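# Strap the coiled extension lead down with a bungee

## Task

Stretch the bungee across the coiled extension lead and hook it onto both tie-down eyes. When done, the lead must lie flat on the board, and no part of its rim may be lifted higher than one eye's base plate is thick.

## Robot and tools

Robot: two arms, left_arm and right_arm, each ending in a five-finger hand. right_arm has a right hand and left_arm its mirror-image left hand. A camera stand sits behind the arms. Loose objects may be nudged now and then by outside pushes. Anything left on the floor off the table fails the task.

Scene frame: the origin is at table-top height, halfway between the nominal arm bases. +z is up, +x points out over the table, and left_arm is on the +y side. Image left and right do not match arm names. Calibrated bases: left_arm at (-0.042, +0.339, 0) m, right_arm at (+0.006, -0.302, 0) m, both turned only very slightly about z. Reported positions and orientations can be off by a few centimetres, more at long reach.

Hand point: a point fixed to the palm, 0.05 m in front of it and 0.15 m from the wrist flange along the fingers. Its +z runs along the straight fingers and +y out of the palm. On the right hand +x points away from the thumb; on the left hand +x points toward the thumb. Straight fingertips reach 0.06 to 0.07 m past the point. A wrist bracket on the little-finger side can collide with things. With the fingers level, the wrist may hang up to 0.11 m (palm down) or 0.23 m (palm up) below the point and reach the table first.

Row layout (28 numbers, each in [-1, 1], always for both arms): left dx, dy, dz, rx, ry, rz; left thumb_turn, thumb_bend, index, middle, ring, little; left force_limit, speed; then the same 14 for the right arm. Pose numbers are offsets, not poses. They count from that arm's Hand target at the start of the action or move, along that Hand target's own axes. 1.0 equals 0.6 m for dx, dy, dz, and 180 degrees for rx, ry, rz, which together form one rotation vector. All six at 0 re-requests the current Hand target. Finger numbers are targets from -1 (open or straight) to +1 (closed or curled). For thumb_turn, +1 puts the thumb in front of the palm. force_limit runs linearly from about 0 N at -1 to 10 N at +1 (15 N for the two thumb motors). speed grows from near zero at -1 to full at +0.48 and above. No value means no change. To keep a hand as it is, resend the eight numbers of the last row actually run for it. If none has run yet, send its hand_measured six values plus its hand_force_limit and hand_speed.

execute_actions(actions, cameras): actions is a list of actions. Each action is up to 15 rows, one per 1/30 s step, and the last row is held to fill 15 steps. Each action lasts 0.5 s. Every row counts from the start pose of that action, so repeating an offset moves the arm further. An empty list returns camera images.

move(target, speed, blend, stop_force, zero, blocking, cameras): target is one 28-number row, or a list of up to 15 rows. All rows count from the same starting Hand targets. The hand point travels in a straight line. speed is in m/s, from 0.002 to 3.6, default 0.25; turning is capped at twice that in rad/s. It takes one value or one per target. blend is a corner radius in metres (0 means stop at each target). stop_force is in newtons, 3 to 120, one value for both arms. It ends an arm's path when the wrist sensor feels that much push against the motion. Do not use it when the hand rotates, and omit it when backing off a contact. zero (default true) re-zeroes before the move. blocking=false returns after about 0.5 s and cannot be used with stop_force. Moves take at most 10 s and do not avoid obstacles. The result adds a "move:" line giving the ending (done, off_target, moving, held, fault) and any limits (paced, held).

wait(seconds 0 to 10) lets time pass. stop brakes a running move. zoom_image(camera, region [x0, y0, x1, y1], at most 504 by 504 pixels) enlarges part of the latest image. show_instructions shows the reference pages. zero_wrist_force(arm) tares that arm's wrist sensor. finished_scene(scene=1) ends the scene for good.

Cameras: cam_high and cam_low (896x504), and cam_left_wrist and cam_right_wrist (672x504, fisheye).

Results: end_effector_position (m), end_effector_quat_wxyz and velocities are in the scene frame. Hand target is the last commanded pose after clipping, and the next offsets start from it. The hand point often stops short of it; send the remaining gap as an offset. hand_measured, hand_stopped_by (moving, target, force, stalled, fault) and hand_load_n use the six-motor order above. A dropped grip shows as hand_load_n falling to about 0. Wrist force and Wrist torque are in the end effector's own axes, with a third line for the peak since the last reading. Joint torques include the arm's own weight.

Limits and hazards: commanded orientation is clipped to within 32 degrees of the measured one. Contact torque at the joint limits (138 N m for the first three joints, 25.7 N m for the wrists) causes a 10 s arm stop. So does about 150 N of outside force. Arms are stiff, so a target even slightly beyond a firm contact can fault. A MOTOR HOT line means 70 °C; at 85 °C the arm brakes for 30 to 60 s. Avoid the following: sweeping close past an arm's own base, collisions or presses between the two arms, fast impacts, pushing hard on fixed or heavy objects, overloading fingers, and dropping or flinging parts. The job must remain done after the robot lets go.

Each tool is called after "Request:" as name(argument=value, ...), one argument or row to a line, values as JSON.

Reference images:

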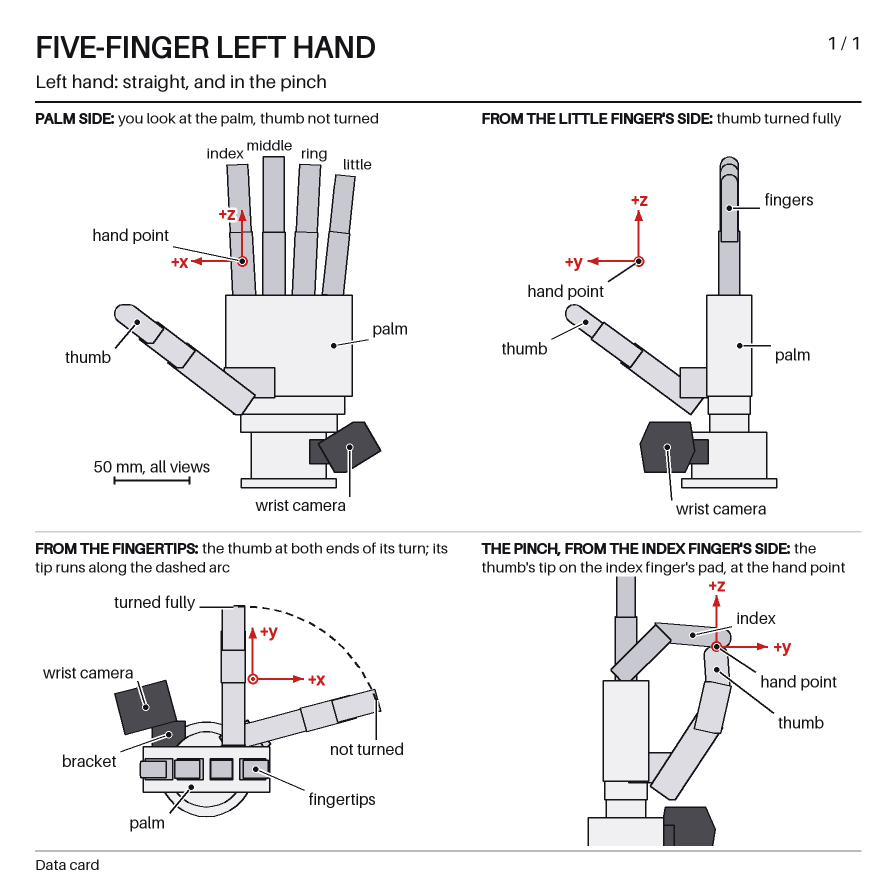

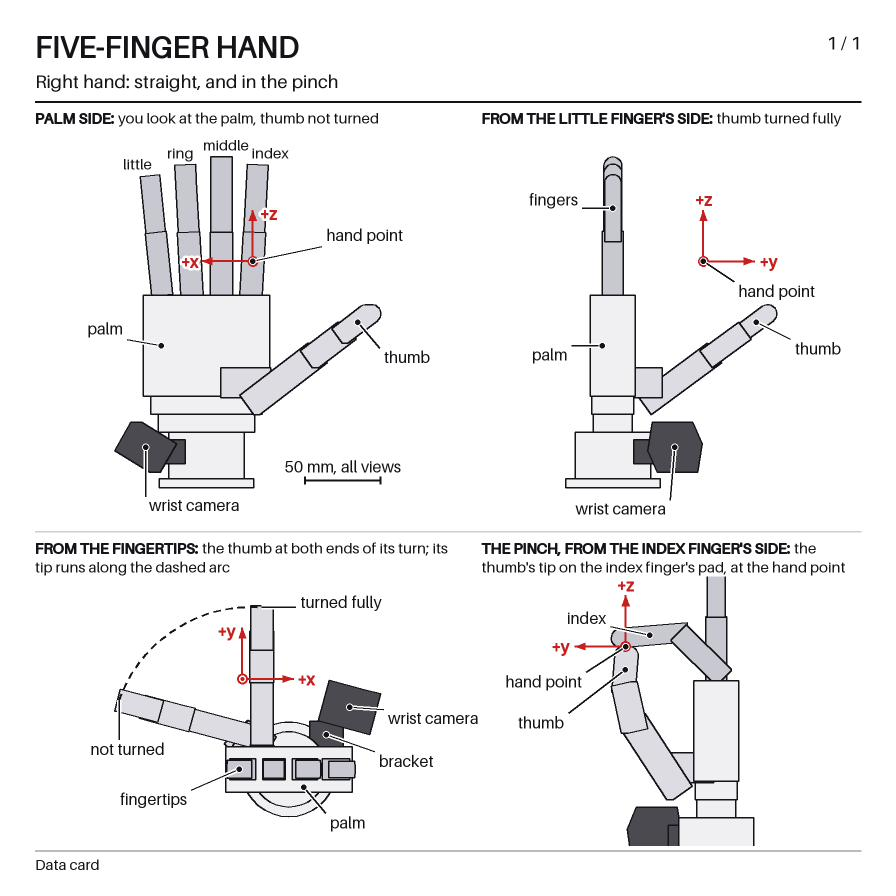

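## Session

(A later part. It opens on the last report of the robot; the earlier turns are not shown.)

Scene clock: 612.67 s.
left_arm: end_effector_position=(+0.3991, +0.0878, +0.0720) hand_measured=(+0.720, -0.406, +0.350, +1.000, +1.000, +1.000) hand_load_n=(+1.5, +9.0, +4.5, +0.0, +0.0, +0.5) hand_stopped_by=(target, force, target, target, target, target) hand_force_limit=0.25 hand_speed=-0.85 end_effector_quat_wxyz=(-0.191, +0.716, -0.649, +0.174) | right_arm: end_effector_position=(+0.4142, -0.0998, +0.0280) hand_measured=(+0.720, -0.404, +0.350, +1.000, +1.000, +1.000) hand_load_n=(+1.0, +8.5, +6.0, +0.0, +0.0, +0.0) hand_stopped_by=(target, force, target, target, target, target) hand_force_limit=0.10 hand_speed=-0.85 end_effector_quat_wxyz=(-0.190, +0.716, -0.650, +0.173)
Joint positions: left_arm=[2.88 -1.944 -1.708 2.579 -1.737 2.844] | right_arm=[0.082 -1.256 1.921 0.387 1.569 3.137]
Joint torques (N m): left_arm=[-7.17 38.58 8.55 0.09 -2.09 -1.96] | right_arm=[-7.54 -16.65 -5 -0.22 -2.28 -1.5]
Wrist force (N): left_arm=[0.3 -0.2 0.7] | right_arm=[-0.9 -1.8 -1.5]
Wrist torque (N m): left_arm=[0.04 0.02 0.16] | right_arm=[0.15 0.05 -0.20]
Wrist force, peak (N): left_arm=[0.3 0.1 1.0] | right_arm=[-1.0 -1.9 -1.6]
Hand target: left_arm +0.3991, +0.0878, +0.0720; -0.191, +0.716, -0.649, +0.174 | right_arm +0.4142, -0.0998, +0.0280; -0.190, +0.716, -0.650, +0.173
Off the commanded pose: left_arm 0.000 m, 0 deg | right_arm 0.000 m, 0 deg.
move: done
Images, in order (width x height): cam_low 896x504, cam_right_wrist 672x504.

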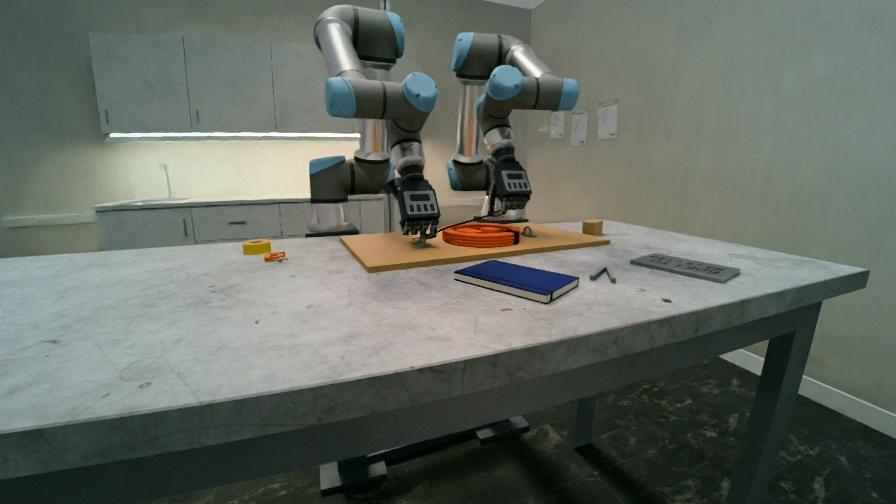

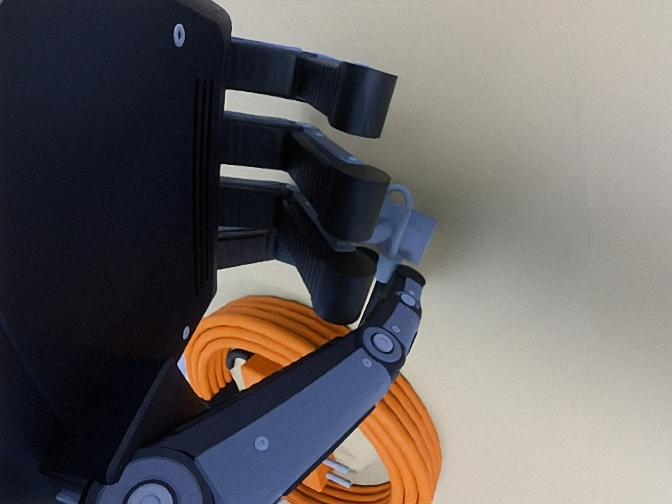

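Request:
move(
  target=[
    [0,0,0,0,0,0,0.72,0.1,0.35,1,1,1,0.25,-0.85,0,-0.0022,0.00125,0,0,0,0.72,0.05,0.35,1,1,1,0.1,-0.85],
    [0,0,0,0,0,0,0.72,0.1,0.35,1,1,1,0.25,-0.85,-0.025,-0.0022,0.00125,0,0,0,0.72,0.05,0.35,1,1,1,0.1,-0.85],
  ],
  speed=0.02,
  stop_force=4,
  cameras=["cam_right_wrist","cam_low","cam_left_wrist"],
)

Request:
zoom_image(
  camera="cam_right_wrist",
  region=[340, 160, 500, 300],
)

Request:
zoom_image(
  camera="cam_low",
  region=[395, 205, 475, 255],
)

Scene clock: 626.30 s.
left_arm: end_effector_position=(+0.3991, +0.0878, +0.0720) hand_measured=(+0.720, -0.406, +0.350, +1.000, +1.000, +1.000) hand_load_n=(+1.0, +9.0, +4.5, +0.5, +0.0, +0.0) hand_stopped_by=(target, force, target, target, target, target) hand_force_limit=0.25 hand_speed=-0.85 end_effector_quat_wxyz=(-0.191, +0.716, -0.649, +0.174) | right_arm: end_effector_position=(+0.4143, -0.0847, +0.0280) hand_measured=(+0.720, -0.404, +0.350, +1.000, +1.000, +1.000) hand_load_n=(-1.0, +8.0, +6.0, +0.5, +0.0, +0.0) hand_stopped_by=(target, force, target, target, target, target) hand_force_limit=0.10 hand_speed=-0.85 end_effector_quat_wxyz=(-0.190, +0.716, -0.650, +0.173)
Joint positions: left_arm=[2.88 -1.944 -1.708 2.579 -1.737 2.844] | right_arm=[0.124 -1.241 1.9 0.393 1.59 3.174]
Joint torques (N m): left_arm=[-6.94 38.33 8.21 -0.14 -1.87 -1.84] | right_arm=[10.25 -18.72 -24.48 2.72 2.08 2.53]
Wrist force (N): left_arm=[-0.1 -0.3 0.5] | right_arm=[1.8 -2.5 -0.9]
Wrist torque (N m): left_arm=[0.05 0.03 0.16] | right_arm=[0.14 0.06 -0.26]
Wrist force, peak (N): left_arm=[0.6 -0.2 1.1] | right_arm=[2.0 -2.7 -1.2]
Hand target: left_arm +0.3991, +0.0878, +0.0720; -0.191, +0.716, -0.649, +0.174 | right_arm +0.4143, -0.0847, +0.0280; -0.190, +0.716, -0.650, +0.173
Off the commanded pose: left_arm 0.000 m, 0 deg | right_arm 0.000 m, 0 deg.
move: done
Images, in order (width x height): cam_low 896x504, cam_left_wrist 672x504, cam_right_wrist 672x504.

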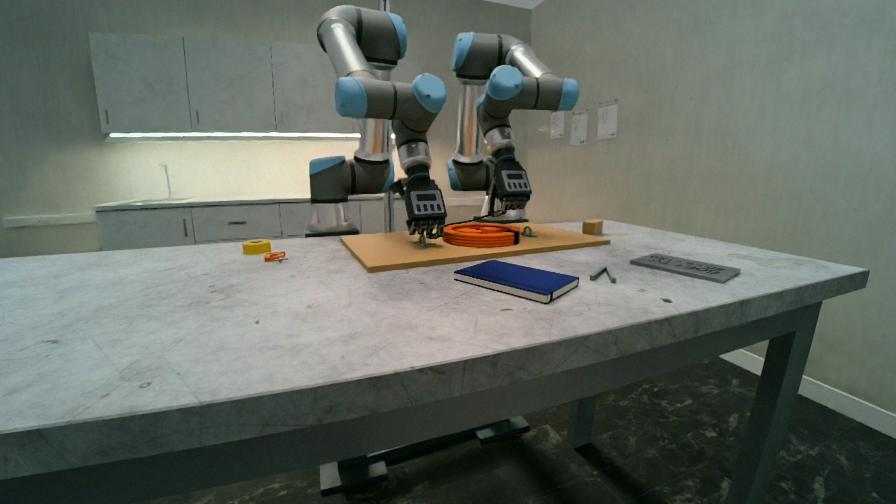

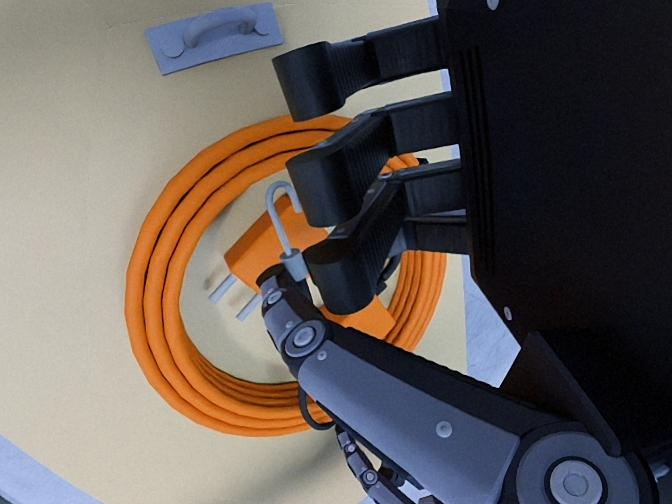

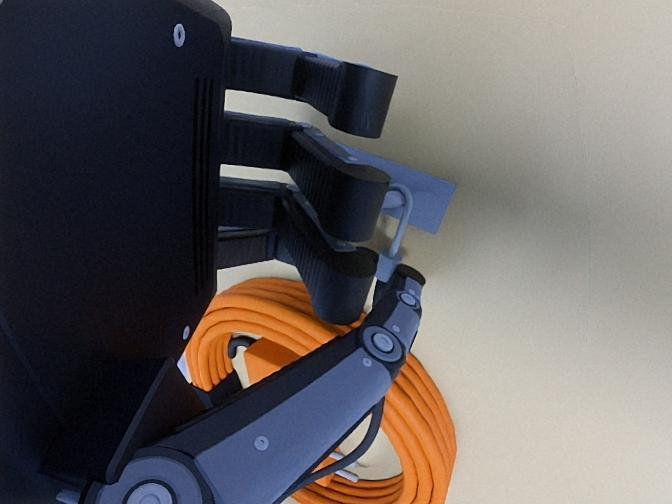

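Scaled by 3.150 from the camera's 672x504 image, which has a finer 960x720 frame.

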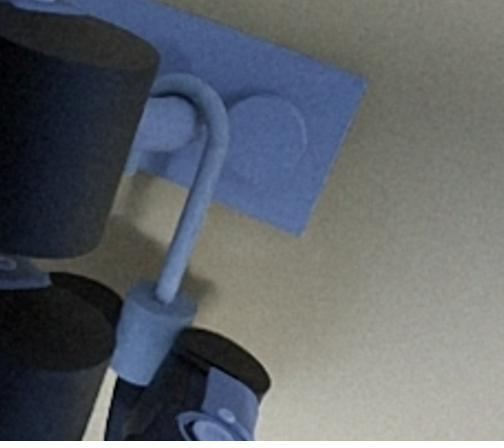

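Scaled by 6.300 from the camera's 896x504 image, which has a finer 1280x720 frame.

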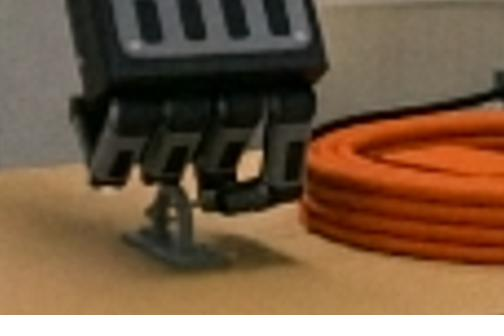

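Request:
move(
  target=[-0.0363,-0.0072,-0.021,0,0,0,0.72,0.1,0.35,1,1,1,0.25,-0.85,0,0,0,0,0,0,0.72,0.05,0.35,1,1,1,0.1,-0.85],
  speed=0.05,
  cameras=["cam_right_wrist","cam_low","cam_left_wrist"],
)

Request:
zoom_image(
  camera="cam_low",
  region=[390, 190, 550, 260],
)

Scene clock: 667.33 s.
left_arm: end_effector_position=(+0.3945, +0.1091, +0.0850) hand_measured=(+0.720, -0.402, +0.350, +1.000, +1.000, +1.000) hand_load_n=(+0.0, +0.0, +0.0, +0.0, +0.0, +0.0) hand_stopped_by=(target, force, target, target, target, target) hand_force_limit=0.25 hand_speed=-0.85 end_effector_quat_wxyz=(-0.191, +0.716, -0.649, +0.174) | right_arm: end_effector_position=(+0.4143, -0.0847, +0.0280) hand_measured=(+0.720, -0.404, +0.350, +1.000, +1.000, +1.000) hand_load_n=(-0.5, +7.5, +6.0, +0.5, +0.0, +0.0) hand_stopped_by=(target, force, target, target, target, target) hand_force_limit=0.10 hand_speed=-0.85 end_effector_quat_wxyz=(-0.190, +0.716, -0.650, +0.173)
Joint positions: left_arm=[2.93 -1.895 -1.739 2.567 -1.714 2.888] | right_arm=[0.124 -1.241 1.9 0.393 1.59 3.174]
Joint torques (N m): left_arm=[6.04 36.46 8.4 -2.52 1.66 1.64] | right_arm=[10.81 -18.53 -23.81 2.57 1.9 2.35]
Wrist force (N): left_arm=[-0.1 -0.3 0.4] | right_arm=[1.7 -2.6 -1.4]
Wrist torque (N m): left_arm=[0.06 0.02 -0.01] | right_arm=[0.16 0.04 -0.24]
Wrist force, peak (N): left_arm=[1.0 -0.1 0.7] | right_arm=[1.9 -3.0 -1.4]
Hand target: left_arm +0.3945, +0.1092, +0.0851; -0.191, +0.716, -0.649, +0.174 | right_arm +0.4143, -0.0847, +0.0280; -0.190, +0.716, -0.650, +0.173
Off the commanded pose: left_arm 0.000 m, 0 deg | right_arm 0.000 m, 0 deg.
move: done
Images, in order (width x height): cam_low 896x504, cam_left_wrist 672x504, cam_right_wrist 672x504.

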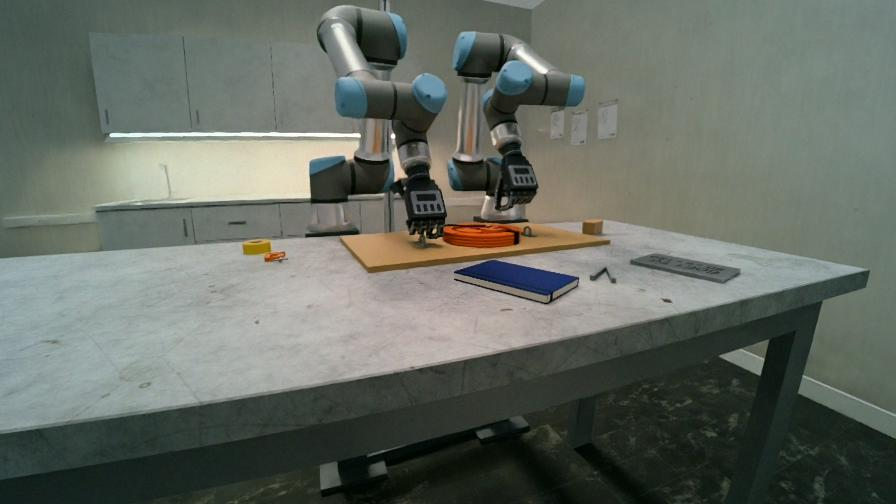

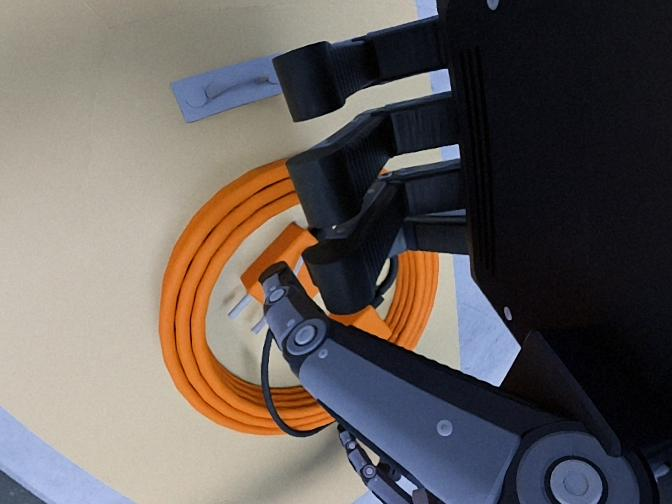

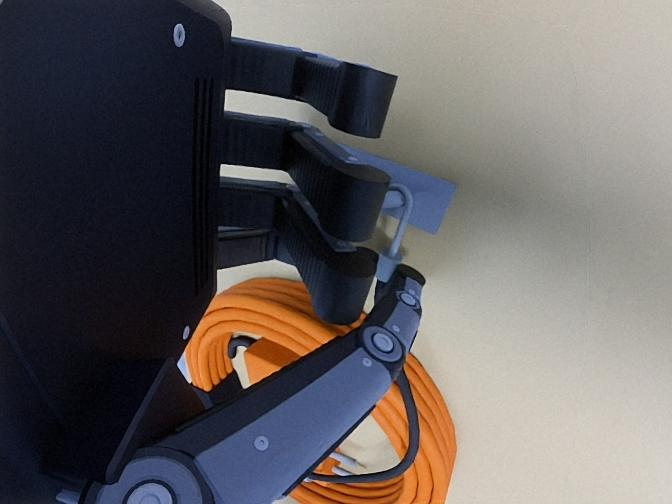

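Scaled by 3.150 from the camera's 896x504 image, which has a finer 1280x720 frame.

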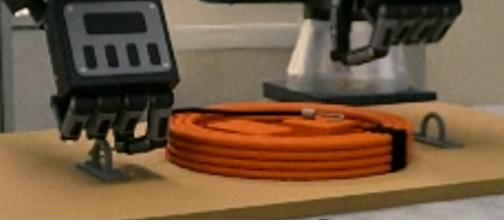

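Request:
move(
  target=[
    [0,-0.0458,-0.0794,0,0,0,0.72,-0.7,0.35,1,1,1,0.25,-0.3,0,0,0,0,0,0,0.72,0.05,0.35,1,1,1,0.1,-0.85],
    [0.015,-0.0445,-0.08,0,-0.25,-0.433,0.72,-0.7,0.35,1,1,1,0.25,-0.3,0,0,0,0,0,0,0.72,0.05,0.35,1,1,1,0.1,-0.85],
    [0.015,-0.0445,-0.08,0,-0.5,-0.866,0.72,-0.7,0.35,1,1,1,0.25,-0.3,0,0,0,0,0,0,0.72,0.05,0.35,1,1,1,0.1,-0.85],
  ],
  speed=[0.1,0.5,0.5],
  cameras=["cam_right_wrist","cam_low","cam_left_wrist","cam_high"],
)

Request:
zoom_image(
  camera="cam_low",
  region=[390, 190, 550, 260],
)

Scene clock: 710.43 s.
left_arm: end_effector_position=(+0.3945, +0.1002, +0.1400) hand_measured=(+0.720, -0.700, +0.350, +1.000, +1.000, +1.000) hand_load_n=(+0.0, +0.0, +0.0, +0.0, +0.0, +0.0) hand_stopped_by=(target, target, target, target, target, target) hand_force_limit=0.25 hand_speed=-0.30 end_effector_quat_wxyz=(-0.174, +0.649, +0.715, -0.192) | right_arm: end_effector_position=(+0.4143, -0.0847, +0.0280) hand_measured=(+0.720, -0.404, +0.350, +1.000, +1.000, +1.000) hand_load_n=(-1.0, +7.5, +6.0, +0.0, +0.0, +0.0) hand_stopped_by=(target, force, target, target, target, target) hand_force_limit=0.10 hand_speed=-0.85 end_effector_quat_wxyz=(-0.190, +0.716, -0.650, +0.173)
Joint positions: left_arm=[2.883 -2.295 -1.216 1.441 -1.404 -0.294] | right_arm=[0.124 -1.241 1.9 0.393 1.59 3.174]
Joint torques (N m): left_arm=[6.61 50.13 8.22 -1.21 1.84 -1.71] | right_arm=[5.96 -22.33 -15.58 1.83 1.82 1.16]
Wrist force (N): left_arm=[0.1 -0.3 0.4] | right_arm=[1.7 -2.4 -1.0]
Wrist torque (N m): left_arm=[0.06 0.00 0.18] | right_arm=[0.17 0.03 -0.24]
Wrist force, peak (N): left_arm=[-0.3 -0.6 1.0] | right_arm=[1.8 -2.8 -1.3]
Hand target: left_arm +0.3945, +0.1002, +0.1400; -0.174, +0.649, +0.715, -0.192 | right_arm +0.4143, -0.0847, +0.0280; -0.190, +0.716, -0.650, +0.173
Off the commanded pose: left_arm 0.000 m, 0 deg | right_arm 0.000 m, 0 deg.
move: done

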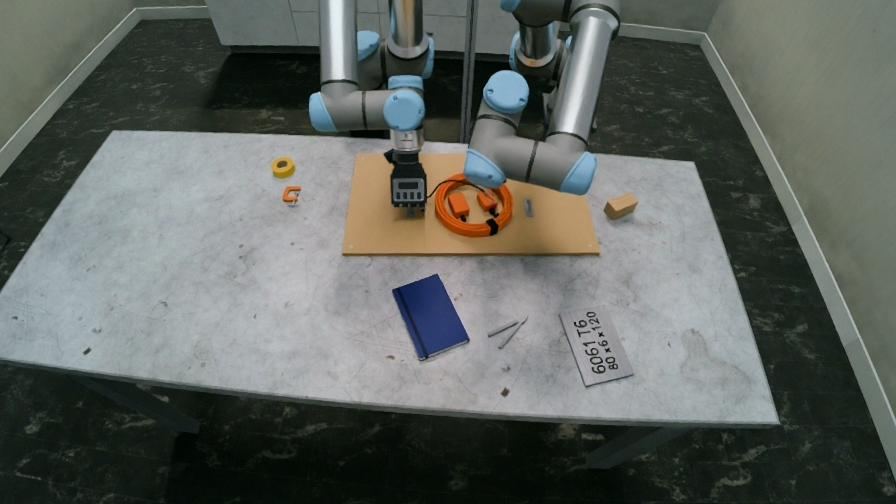

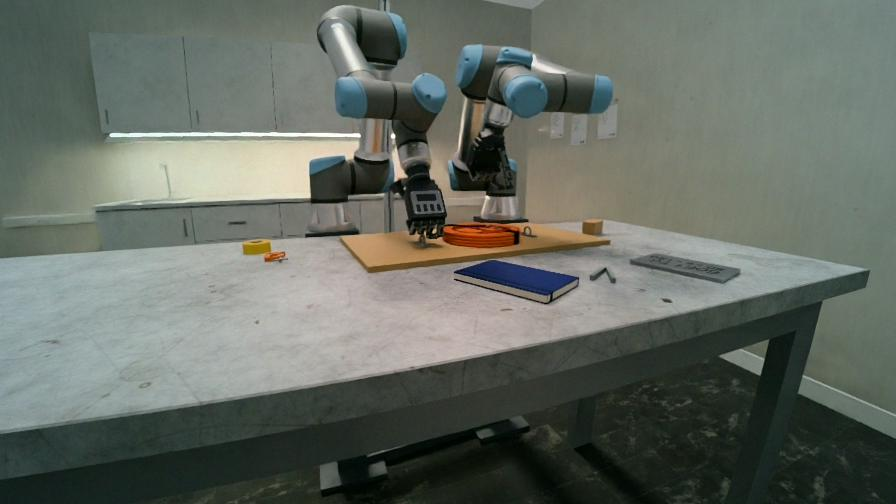

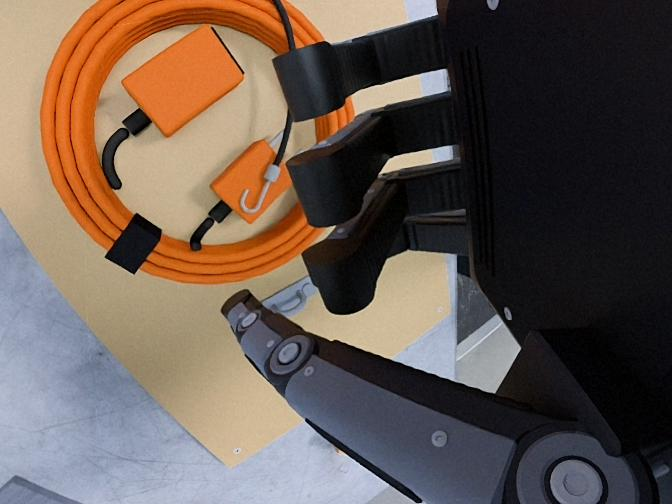

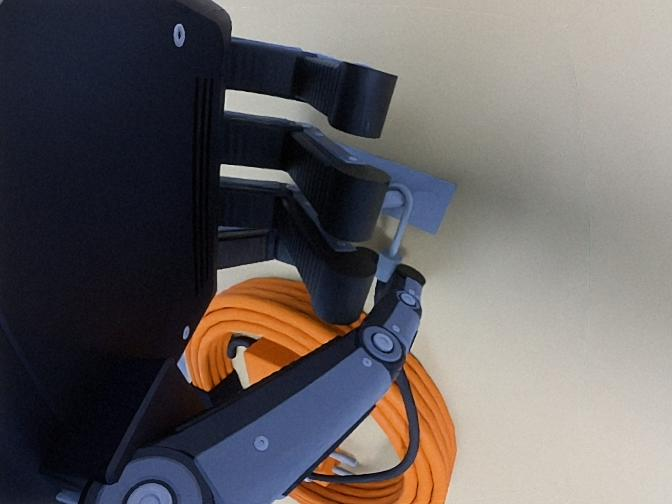

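Scaled by 3.150 from the camera's 896x504 image, which has a finer 1280x720 frame.

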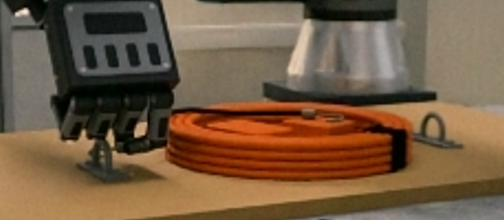

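Request:
zoom_image(
  camera="cam_left_wrist",
  region=[200, 110, 340, 250],
)

Request:
zoom_image(
  camera="cam_high",
  region=[390, 150, 560, 250],
)

Request:
zoom_image(
  camera="cam_low",
  region=[430, 205, 540, 255],
)

Scaled by 3.600 from the camera's 672x504 image, which has a finer 960x720 frame.

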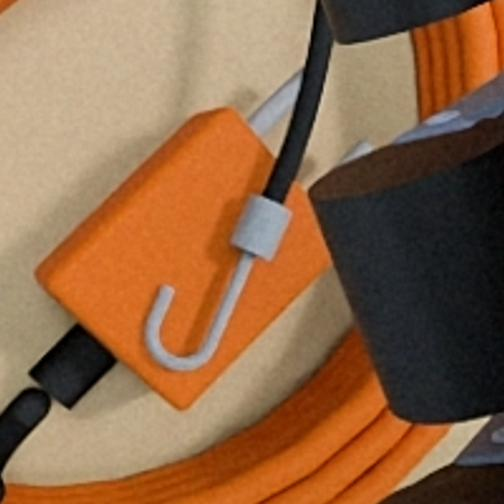

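Scaled by 2.965 from the camera's 896x504 image, which has a finer 1280x720 frame.

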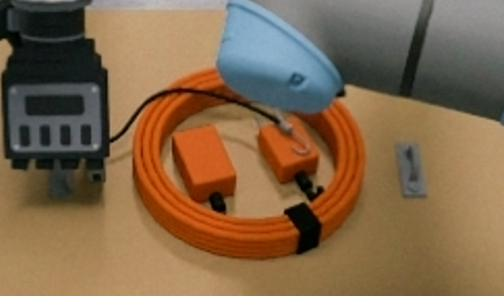

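Scaled by 4.582 from the camera's 896x504 image, which has a finer 1280x720 frame.

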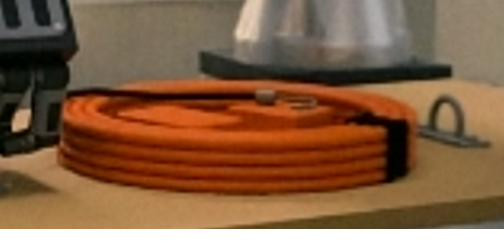

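Request:
move(
  target=[-0.0327,-0.0118,0.0885,0,0.125,0.2165,0.72,-0.7,0.35,1,1,1,0.25,-0.3,0,0,0,0,0,0,0.72,0.05,0.35,1,1,1,0.1,-0.85],
  speed=0.15,
  cameras=["cam_low","cam_left_wrist","cam_high"],
)

Request:
zoom_image(
  camera="cam_left_wrist",
  region=[200, 140, 360, 300],
)

Scene clock: 761.10 s.
left_arm: end_effector_position=(+0.3639, +0.0775, +0.0976) hand_measured=(+0.720, -0.700, +0.350, +1.000, +1.000, +1.000) hand_load_n=(+0.0, +0.0, +0.0, +0.5, +0.0, +0.0) hand_stopped_by=(target, target, target, target, target, target) hand_force_limit=0.25 hand_speed=-0.30 end_effector_quat_wxyz=(-0.234, +0.873, +0.413, -0.111) | right_arm: end_effector_position=(+0.4143, -0.0847, +0.0280) hand_measured=(+0.720, -0.404, +0.350, +1.000, +1.000, +1.000) hand_load_n=(-0.5, +8.0, +6.0, +0.0, +0.5, +0.0) hand_stopped_by=(target, force, target, target, target, target) hand_force_limit=0.10 hand_speed=-0.85 end_effector_quat_wxyz=(-0.190, +0.716, -0.650, +0.173)
Joint positions: left_arm=[2.723 -2.288 -1.35 1.561 -1.712 0.252] | right_arm=[0.124 -1.241 1.9 0.393 1.59 3.174]
Joint torques (N m): left_arm=[-7.7 49.84 7.79 -1.09 -1.93 1.43] | right_arm=[1.74 -25.01 -10.41 1.22 1.47 0.41]
Wrist force (N): left_arm=[0.0 -0.1 0.6] | right_arm=[1.7 -2.1 -0.2]
Wrist torque (N m): left_arm=[0.06 0.01 -0.01] | right_arm=[0.13 0.03 -0.25]
Wrist force, peak (N): left_arm=[0.0 -0.4 0.9] | right_arm=[1.9 -2.8 -1.3]
Hand target: left_arm +0.3638, +0.0775, +0.0976; -0.234, +0.873, +0.412, -0.111 | right_arm +0.4143, -0.0847, +0.0280; -0.190, +0.716, -0.650, +0.173
Off the commanded pose: left_arm 0.000 m, 0 deg | right_arm 0.000 m, 0 deg.
move: done
Images, in order (width x height): cam_high 896x504, cam_low 896x504, cam_left_wrist 672x504.

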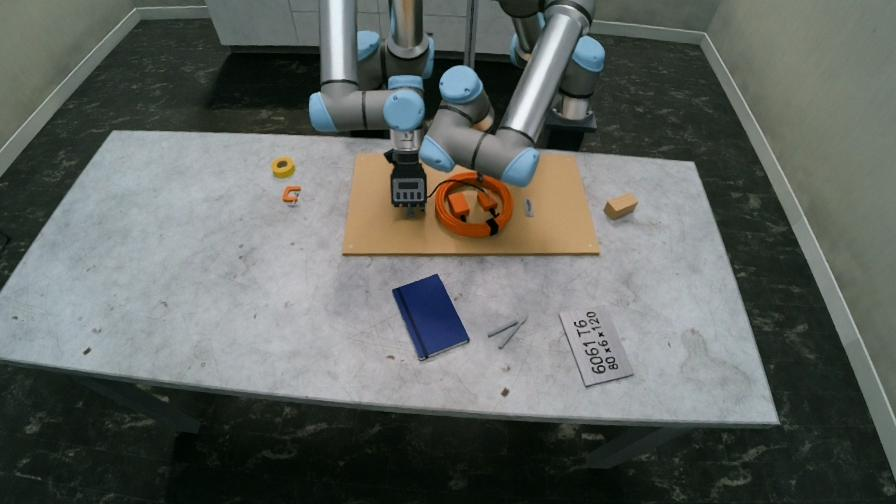

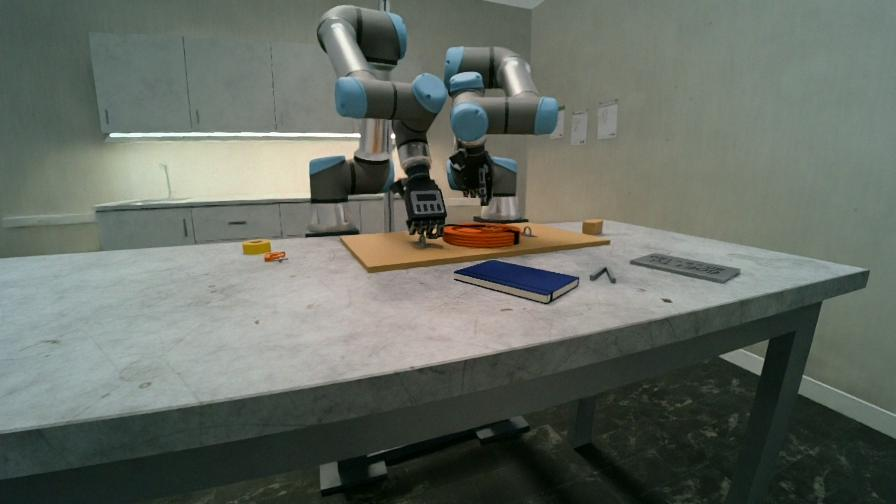

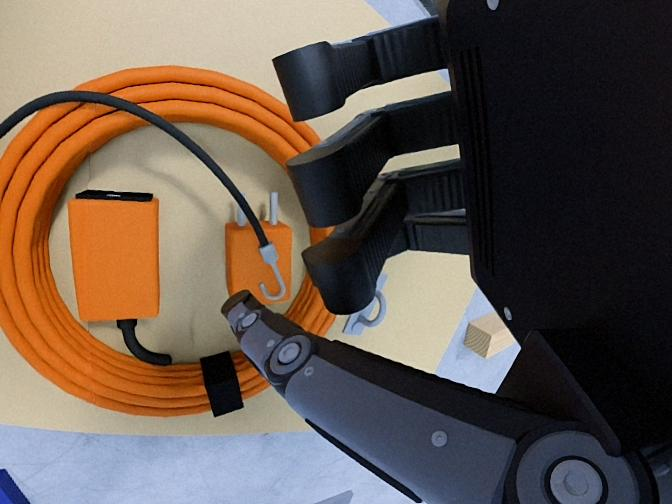

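Scaled by 3.150 from the camera's 672x504 image, which has a finer 960x720 frame.

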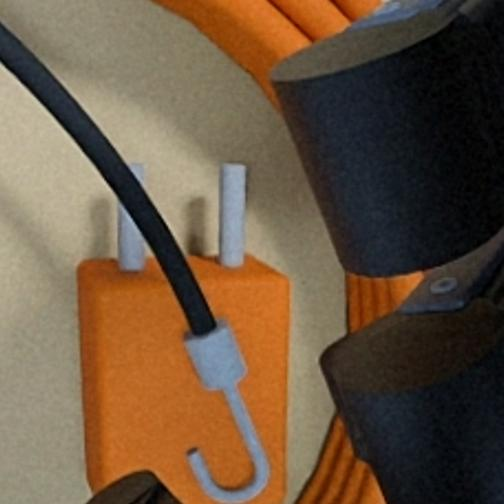

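Request:
move(
  target=[-0.0016,0.0408,0.0748,0,0,0,0.72,-0.7,0.35,1,1,1,0.25,-0.3,0,0,0,0,0,0,0.72,0.05,0.35,1,1,1,0.1,-0.85],
  speed=0.03,
  stop_force=3.5,
  cameras=["cam_low","cam_left_wrist"],
)

Request:
zoom_image(
  camera="cam_left_wrist",
  region=[200, 170, 360, 330],
)

Request:
zoom_image(
  camera="cam_low",
  region=[430, 195, 540, 255],
)

Scene clock: 801.03 s.
left_arm: end_effector_position=(+0.3622, +0.0775, +0.0465) hand_measured=(+0.720, -0.700, +0.350, +1.000, +1.000, +1.000) hand_load_n=(+0.0, +0.0, +0.0, +0.0, +0.0, +0.0) hand_stopped_by=(target, target, target, target, target, target) hand_force_limit=0.25 hand_speed=-0.30 end_effector_quat_wxyz=(-0.234, +0.873, +0.412, -0.111) | right_arm: end_effector_position=(+0.4143, -0.0847, +0.0280) hand_measured=(+0.720, -0.404, +0.350, +1.000, +1.000, +1.000) hand_load_n=(-0.5, +8.0, +6.0, +0.0, +0.0, +0.0) hand_stopped_by=(target, force, target, target, target, target) hand_force_limit=0.10 hand_speed=-0.85 end_effector_quat_wxyz=(-0.190, +0.716, -0.650, +0.173)
Joint positions: left_arm=[2.722 -2.349 -1.389 1.661 -1.712 0.251] | right_arm=[0.124 -1.241 1.9 0.393 1.59 3.174]
Joint torques (N m): left_arm=[-7.23 32.74 6.25 -1.12 1.55 -1.97] | right_arm=[-2.25 -26.86 -7.72 0.73 1.42 -0.39]
Wrist force (N): left_arm=[-0.1 -0.2 0.4] | right_arm=[1.7 -2.6 -1.1]
Wrist torque (N m): left_arm=[0.07 0.02 0.09] | right_arm=[0.14 0.02 -0.24]
Wrist force, peak (N): left_arm=[0.1 -0.5 1.0] | right_arm=[1.7 -2.9 -1.2]
Hand target: left_arm +0.3622, +0.0775, +0.0465; -0.234, +0.873, +0.412, -0.111 | right_arm +0.4143, -0.0847, +0.0280; -0.190, +0.716, -0.650, +0.173
Off the commanded pose: left_arm 0.000 m, 0 deg | right_arm 0.000 m, 0 deg.
move: done
Images, in order (width x height): cam_low 896x504, cam_left_wrist 672x504.

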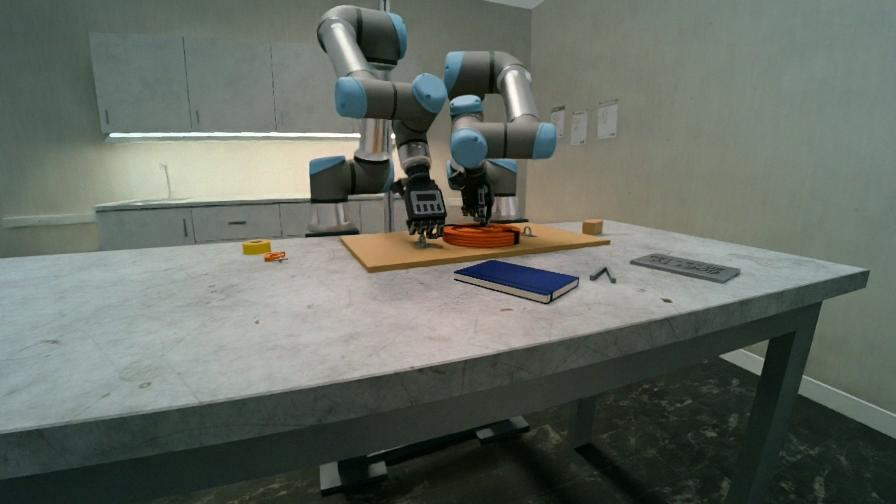

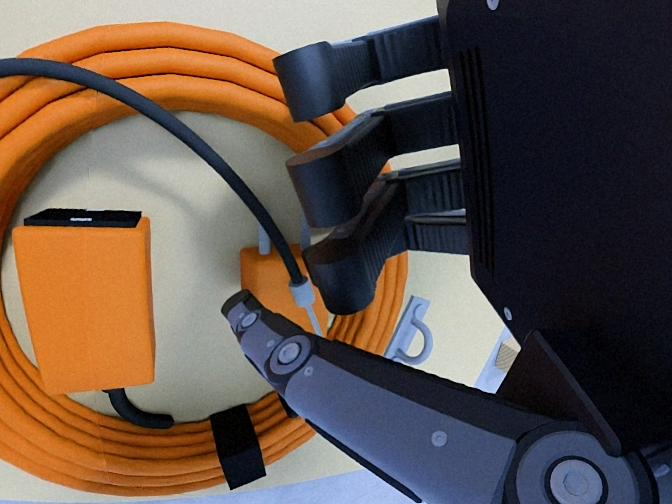

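Scaled by 3.150 from the camera's 672x504 image, which has a finer 960x720 frame.

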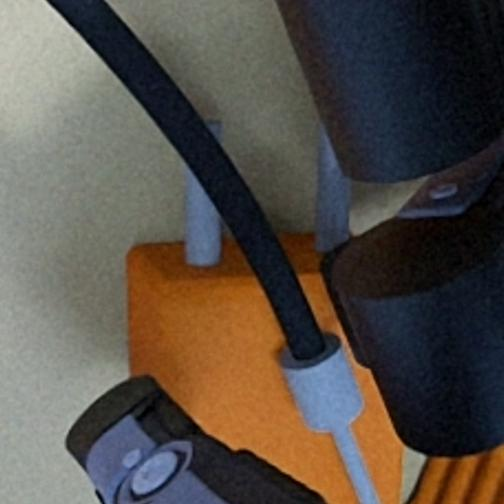

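Scaled by 4.582 from the camera's 896x504 image, which has a finer 1280x720 frame.

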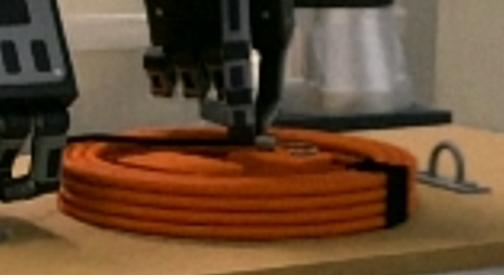

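Request:
move(
  target=[
    [-0.0083,0.0004,0.0007,0,0,0,0.72,-0.7,0.35,1,1,1,0.25,-0.3,0,0,0,0,0,0,0.72,0.05,0.35,1,1,1,0.1,-0.85],
    [-0.0083,0.0004,0.0007,0,0,0,0.72,0.2,0.35,1,1,1,0.4,-0.8,0,0,0,0,0,0,0.72,0.05,0.35,1,1,1,0.1,-0.85],
  ],
  speed=0.03,
  cameras=["cam_low","cam_left_wrist"],
)

Request:
zoom_image(
  camera="cam_left_wrist",
  region=[200, 170, 360, 330],
)

Scene clock: 815.50 s.
left_arm: end_effector_position=(+0.3591, +0.0736, +0.0460) hand_measured=(+0.720, -0.282, +0.350, +1.000, +1.000, +1.000) hand_load_n=(+0.5, +11.0, +0.5, +0.0, +0.0, +0.0) hand_stopped_by=(target, force, target, target, target, target) hand_force_limit=0.40 hand_speed=-0.80 end_effector_quat_wxyz=(-0.234, +0.873, +0.412, -0.111) | right_arm: end_effector_position=(+0.4143, -0.0847, +0.0280) hand_measured=(+0.720, -0.404, +0.350, +1.000, +1.000, +1.000) hand_load_n=(-0.5, +7.5, +6.0, +0.0, +0.0, +0.0) hand_stopped_by=(target, force, target, target, target, target) hand_force_limit=0.10 hand_speed=-0.85 end_effector_quat_wxyz=(-0.190, +0.716, -0.650, +0.173)
Joint positions: left_arm=[2.713 -2.349 -1.39 1.661 -1.708 0.243] | right_arm=[0.124 -1.241 1.9 0.393 1.59 3.174]
Joint torques (N m): left_arm=[-7.1 32.61 7.15 -1.47 1.52 -1.99] | right_arm=[-4.88 -29.78 -6.52 0.5 1.23 -1.09]
Wrist force (N): left_arm=[-0.1 -0.2 0.2] | right_arm=[1.7 -2.6 -1.0]
Wrist torque (N m): left_arm=[0.07 0.03 0.16] | right_arm=[0.14 0.03 -0.24]
Wrist force, peak (N): left_arm=[0.2 -0.6 0.8] | right_arm=[1.8 -2.9 -1.0]
Hand target: left_arm +0.3591, +0.0736, +0.0460; -0.234, +0.873, +0.412, -0.111 | right_arm +0.4143, -0.0847, +0.0280; -0.190, +0.716, -0.650, +0.173
Off the commanded pose: left_arm 0.000 m, 0 deg | right_arm 0.000 m, 0 deg.
move: done
Images, in order (width x height): cam_low 896x504, cam_left_wrist 672x504.

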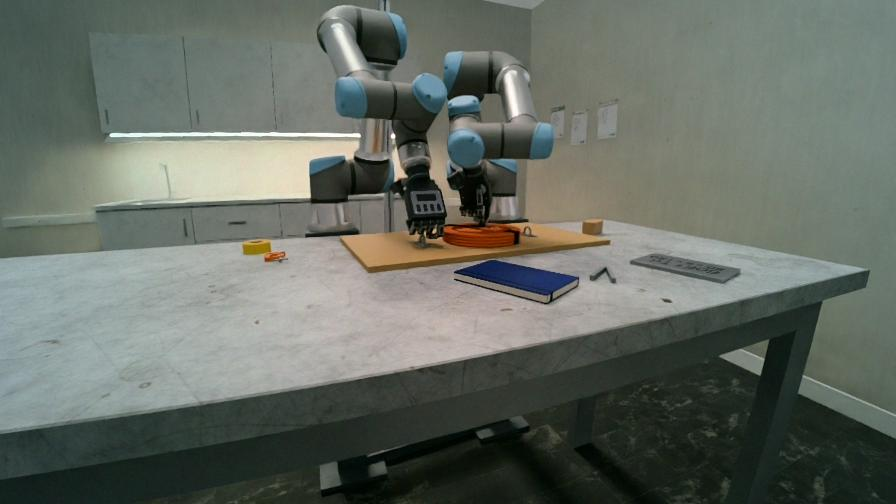

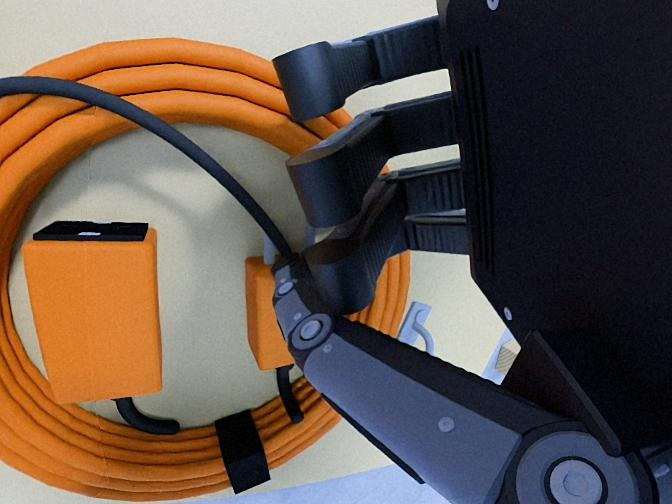

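Scaled by 3.150 from the camera's 672x504 image, which has a finer 960x720 frame.

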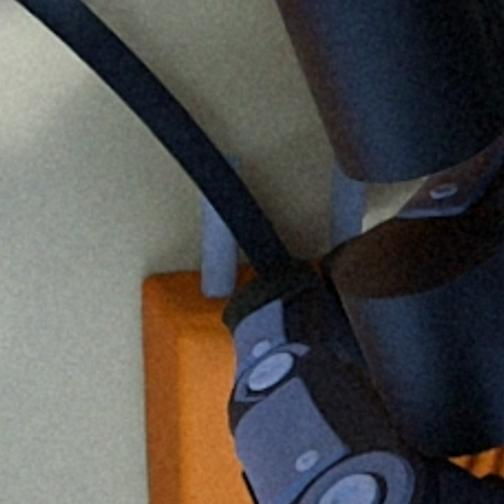

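Request:
move(
  target=[0,-0.0208,-0.0361,0,0,0,0.72,0.2,0.35,1,1,1,0.4,-0.8,0,0,0,0,0,0,0.72,0.05,0.35,1,1,1,0.1,-0.85],
  speed=0.04,
  cameras=["cam_low","cam_left_wrist","cam_high"],
)

Request:
zoom_image(
  camera="cam_left_wrist",
  region=[200, 170, 360, 330],
)

Request:
zoom_image(
  camera="cam_low",
  region=[430, 195, 540, 255],
)

Scene clock: 821.33 s.
left_arm: end_effector_position=(+0.3591, +0.0736, +0.0709) hand_measured=(+0.720, -0.282, +0.350, +1.000, +1.000, +1.000) hand_load_n=(+0.5, +11.0, +0.5, +0.5, +0.0, +0.0) hand_stopped_by=(target, force, target, target, target, target) hand_force_limit=0.40 hand_speed=-0.80 end_effector_quat_wxyz=(-0.234, +0.873, +0.412, -0.111) | right_arm: end_effector_position=(+0.4143, -0.0847, +0.0280) hand_measured=(+0.720, -0.404, +0.350, +1.000, +1.000, +1.000) hand_load_n=(-1.0, +8.0, +5.5, +0.0, +0.0, +0.0) hand_stopped_by=(target, force, target, target, target, target) hand_force_limit=0.10 hand_speed=-0.85 end_effector_quat_wxyz=(-0.190, +0.716, -0.650, +0.173)
Joint positions: left_arm=[2.713 -2.317 -1.376 1.615 -1.708 0.243] | right_arm=[0.124 -1.241 1.9 0.393 1.59 3.174]
Joint torques (N m): left_arm=[0.65 48.8 23.44 -4.13 -0.35 0.21] | right_arm=[-5.51 -31.47 -6.73 0.42 1.13 -1.38]
Wrist force (N): left_arm=[0.2 -0.6 0.6] | right_arm=[1.7 -2.5 -1.4]
Wrist torque (N m): left_arm=[0.00 -0.01 0.20] | right_arm=[0.17 0.04 -0.24]
Wrist force, peak (N): left_arm=[0.0 -0.3 0.9] | right_arm=[1.8 -2.8 -1.1]
Hand target: left_arm +0.3591, +0.0736, +0.0710; -0.234, +0.873, +0.412, -0.111 | right_arm +0.4143, -0.0847, +0.0280; -0.190, +0.716, -0.650, +0.173
Off the commanded pose: left_arm 0.000 m, 0 deg | right_arm 0.000 m, 0 deg.
move: done
Images, in order (width x height): cam_high 896x504, cam_low 896x504, cam_left_wrist 672x504.

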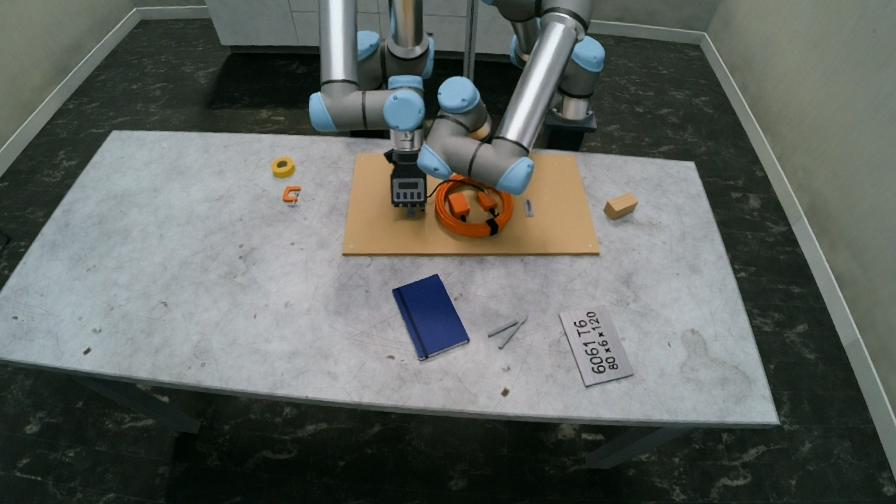

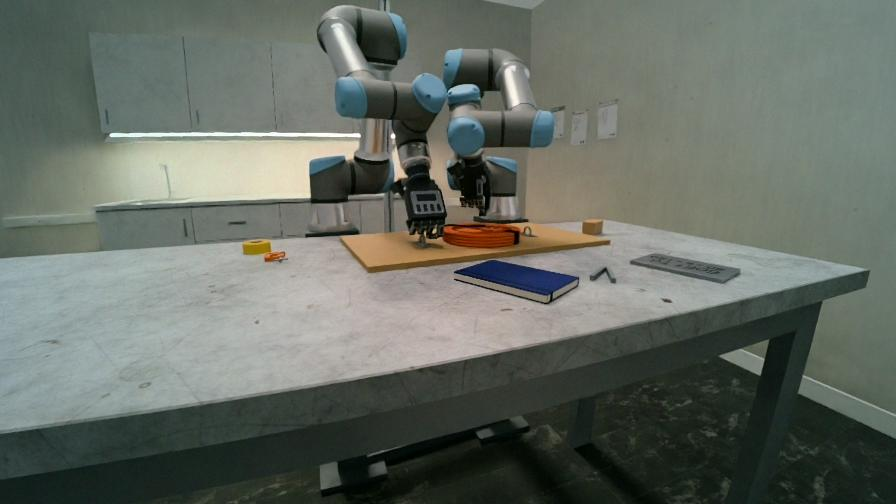

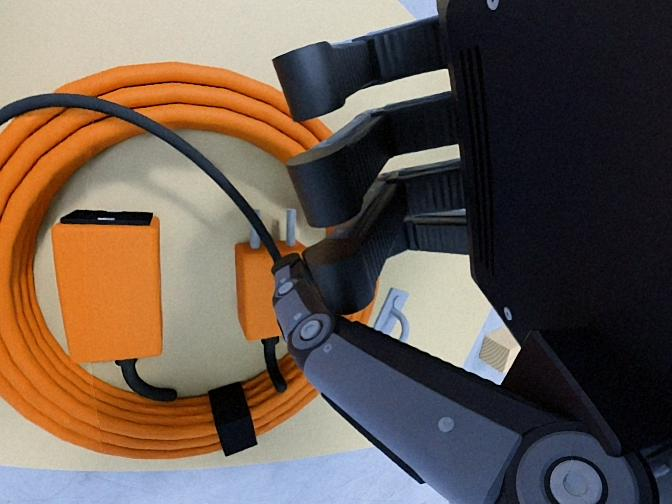

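Scaled by 3.150 from the camera's 672x504 image, which has a finer 960x720 frame.

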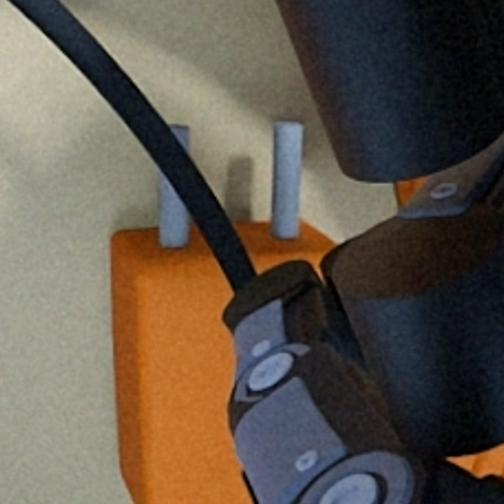

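Scaled by 4.582 from the camera's 896x504 image, which has a finer 1280x720 frame.

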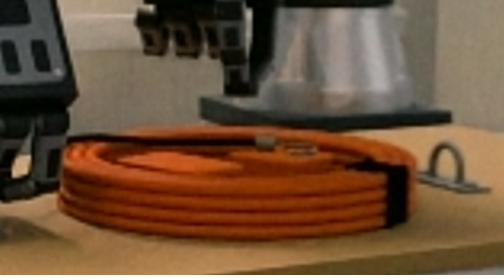

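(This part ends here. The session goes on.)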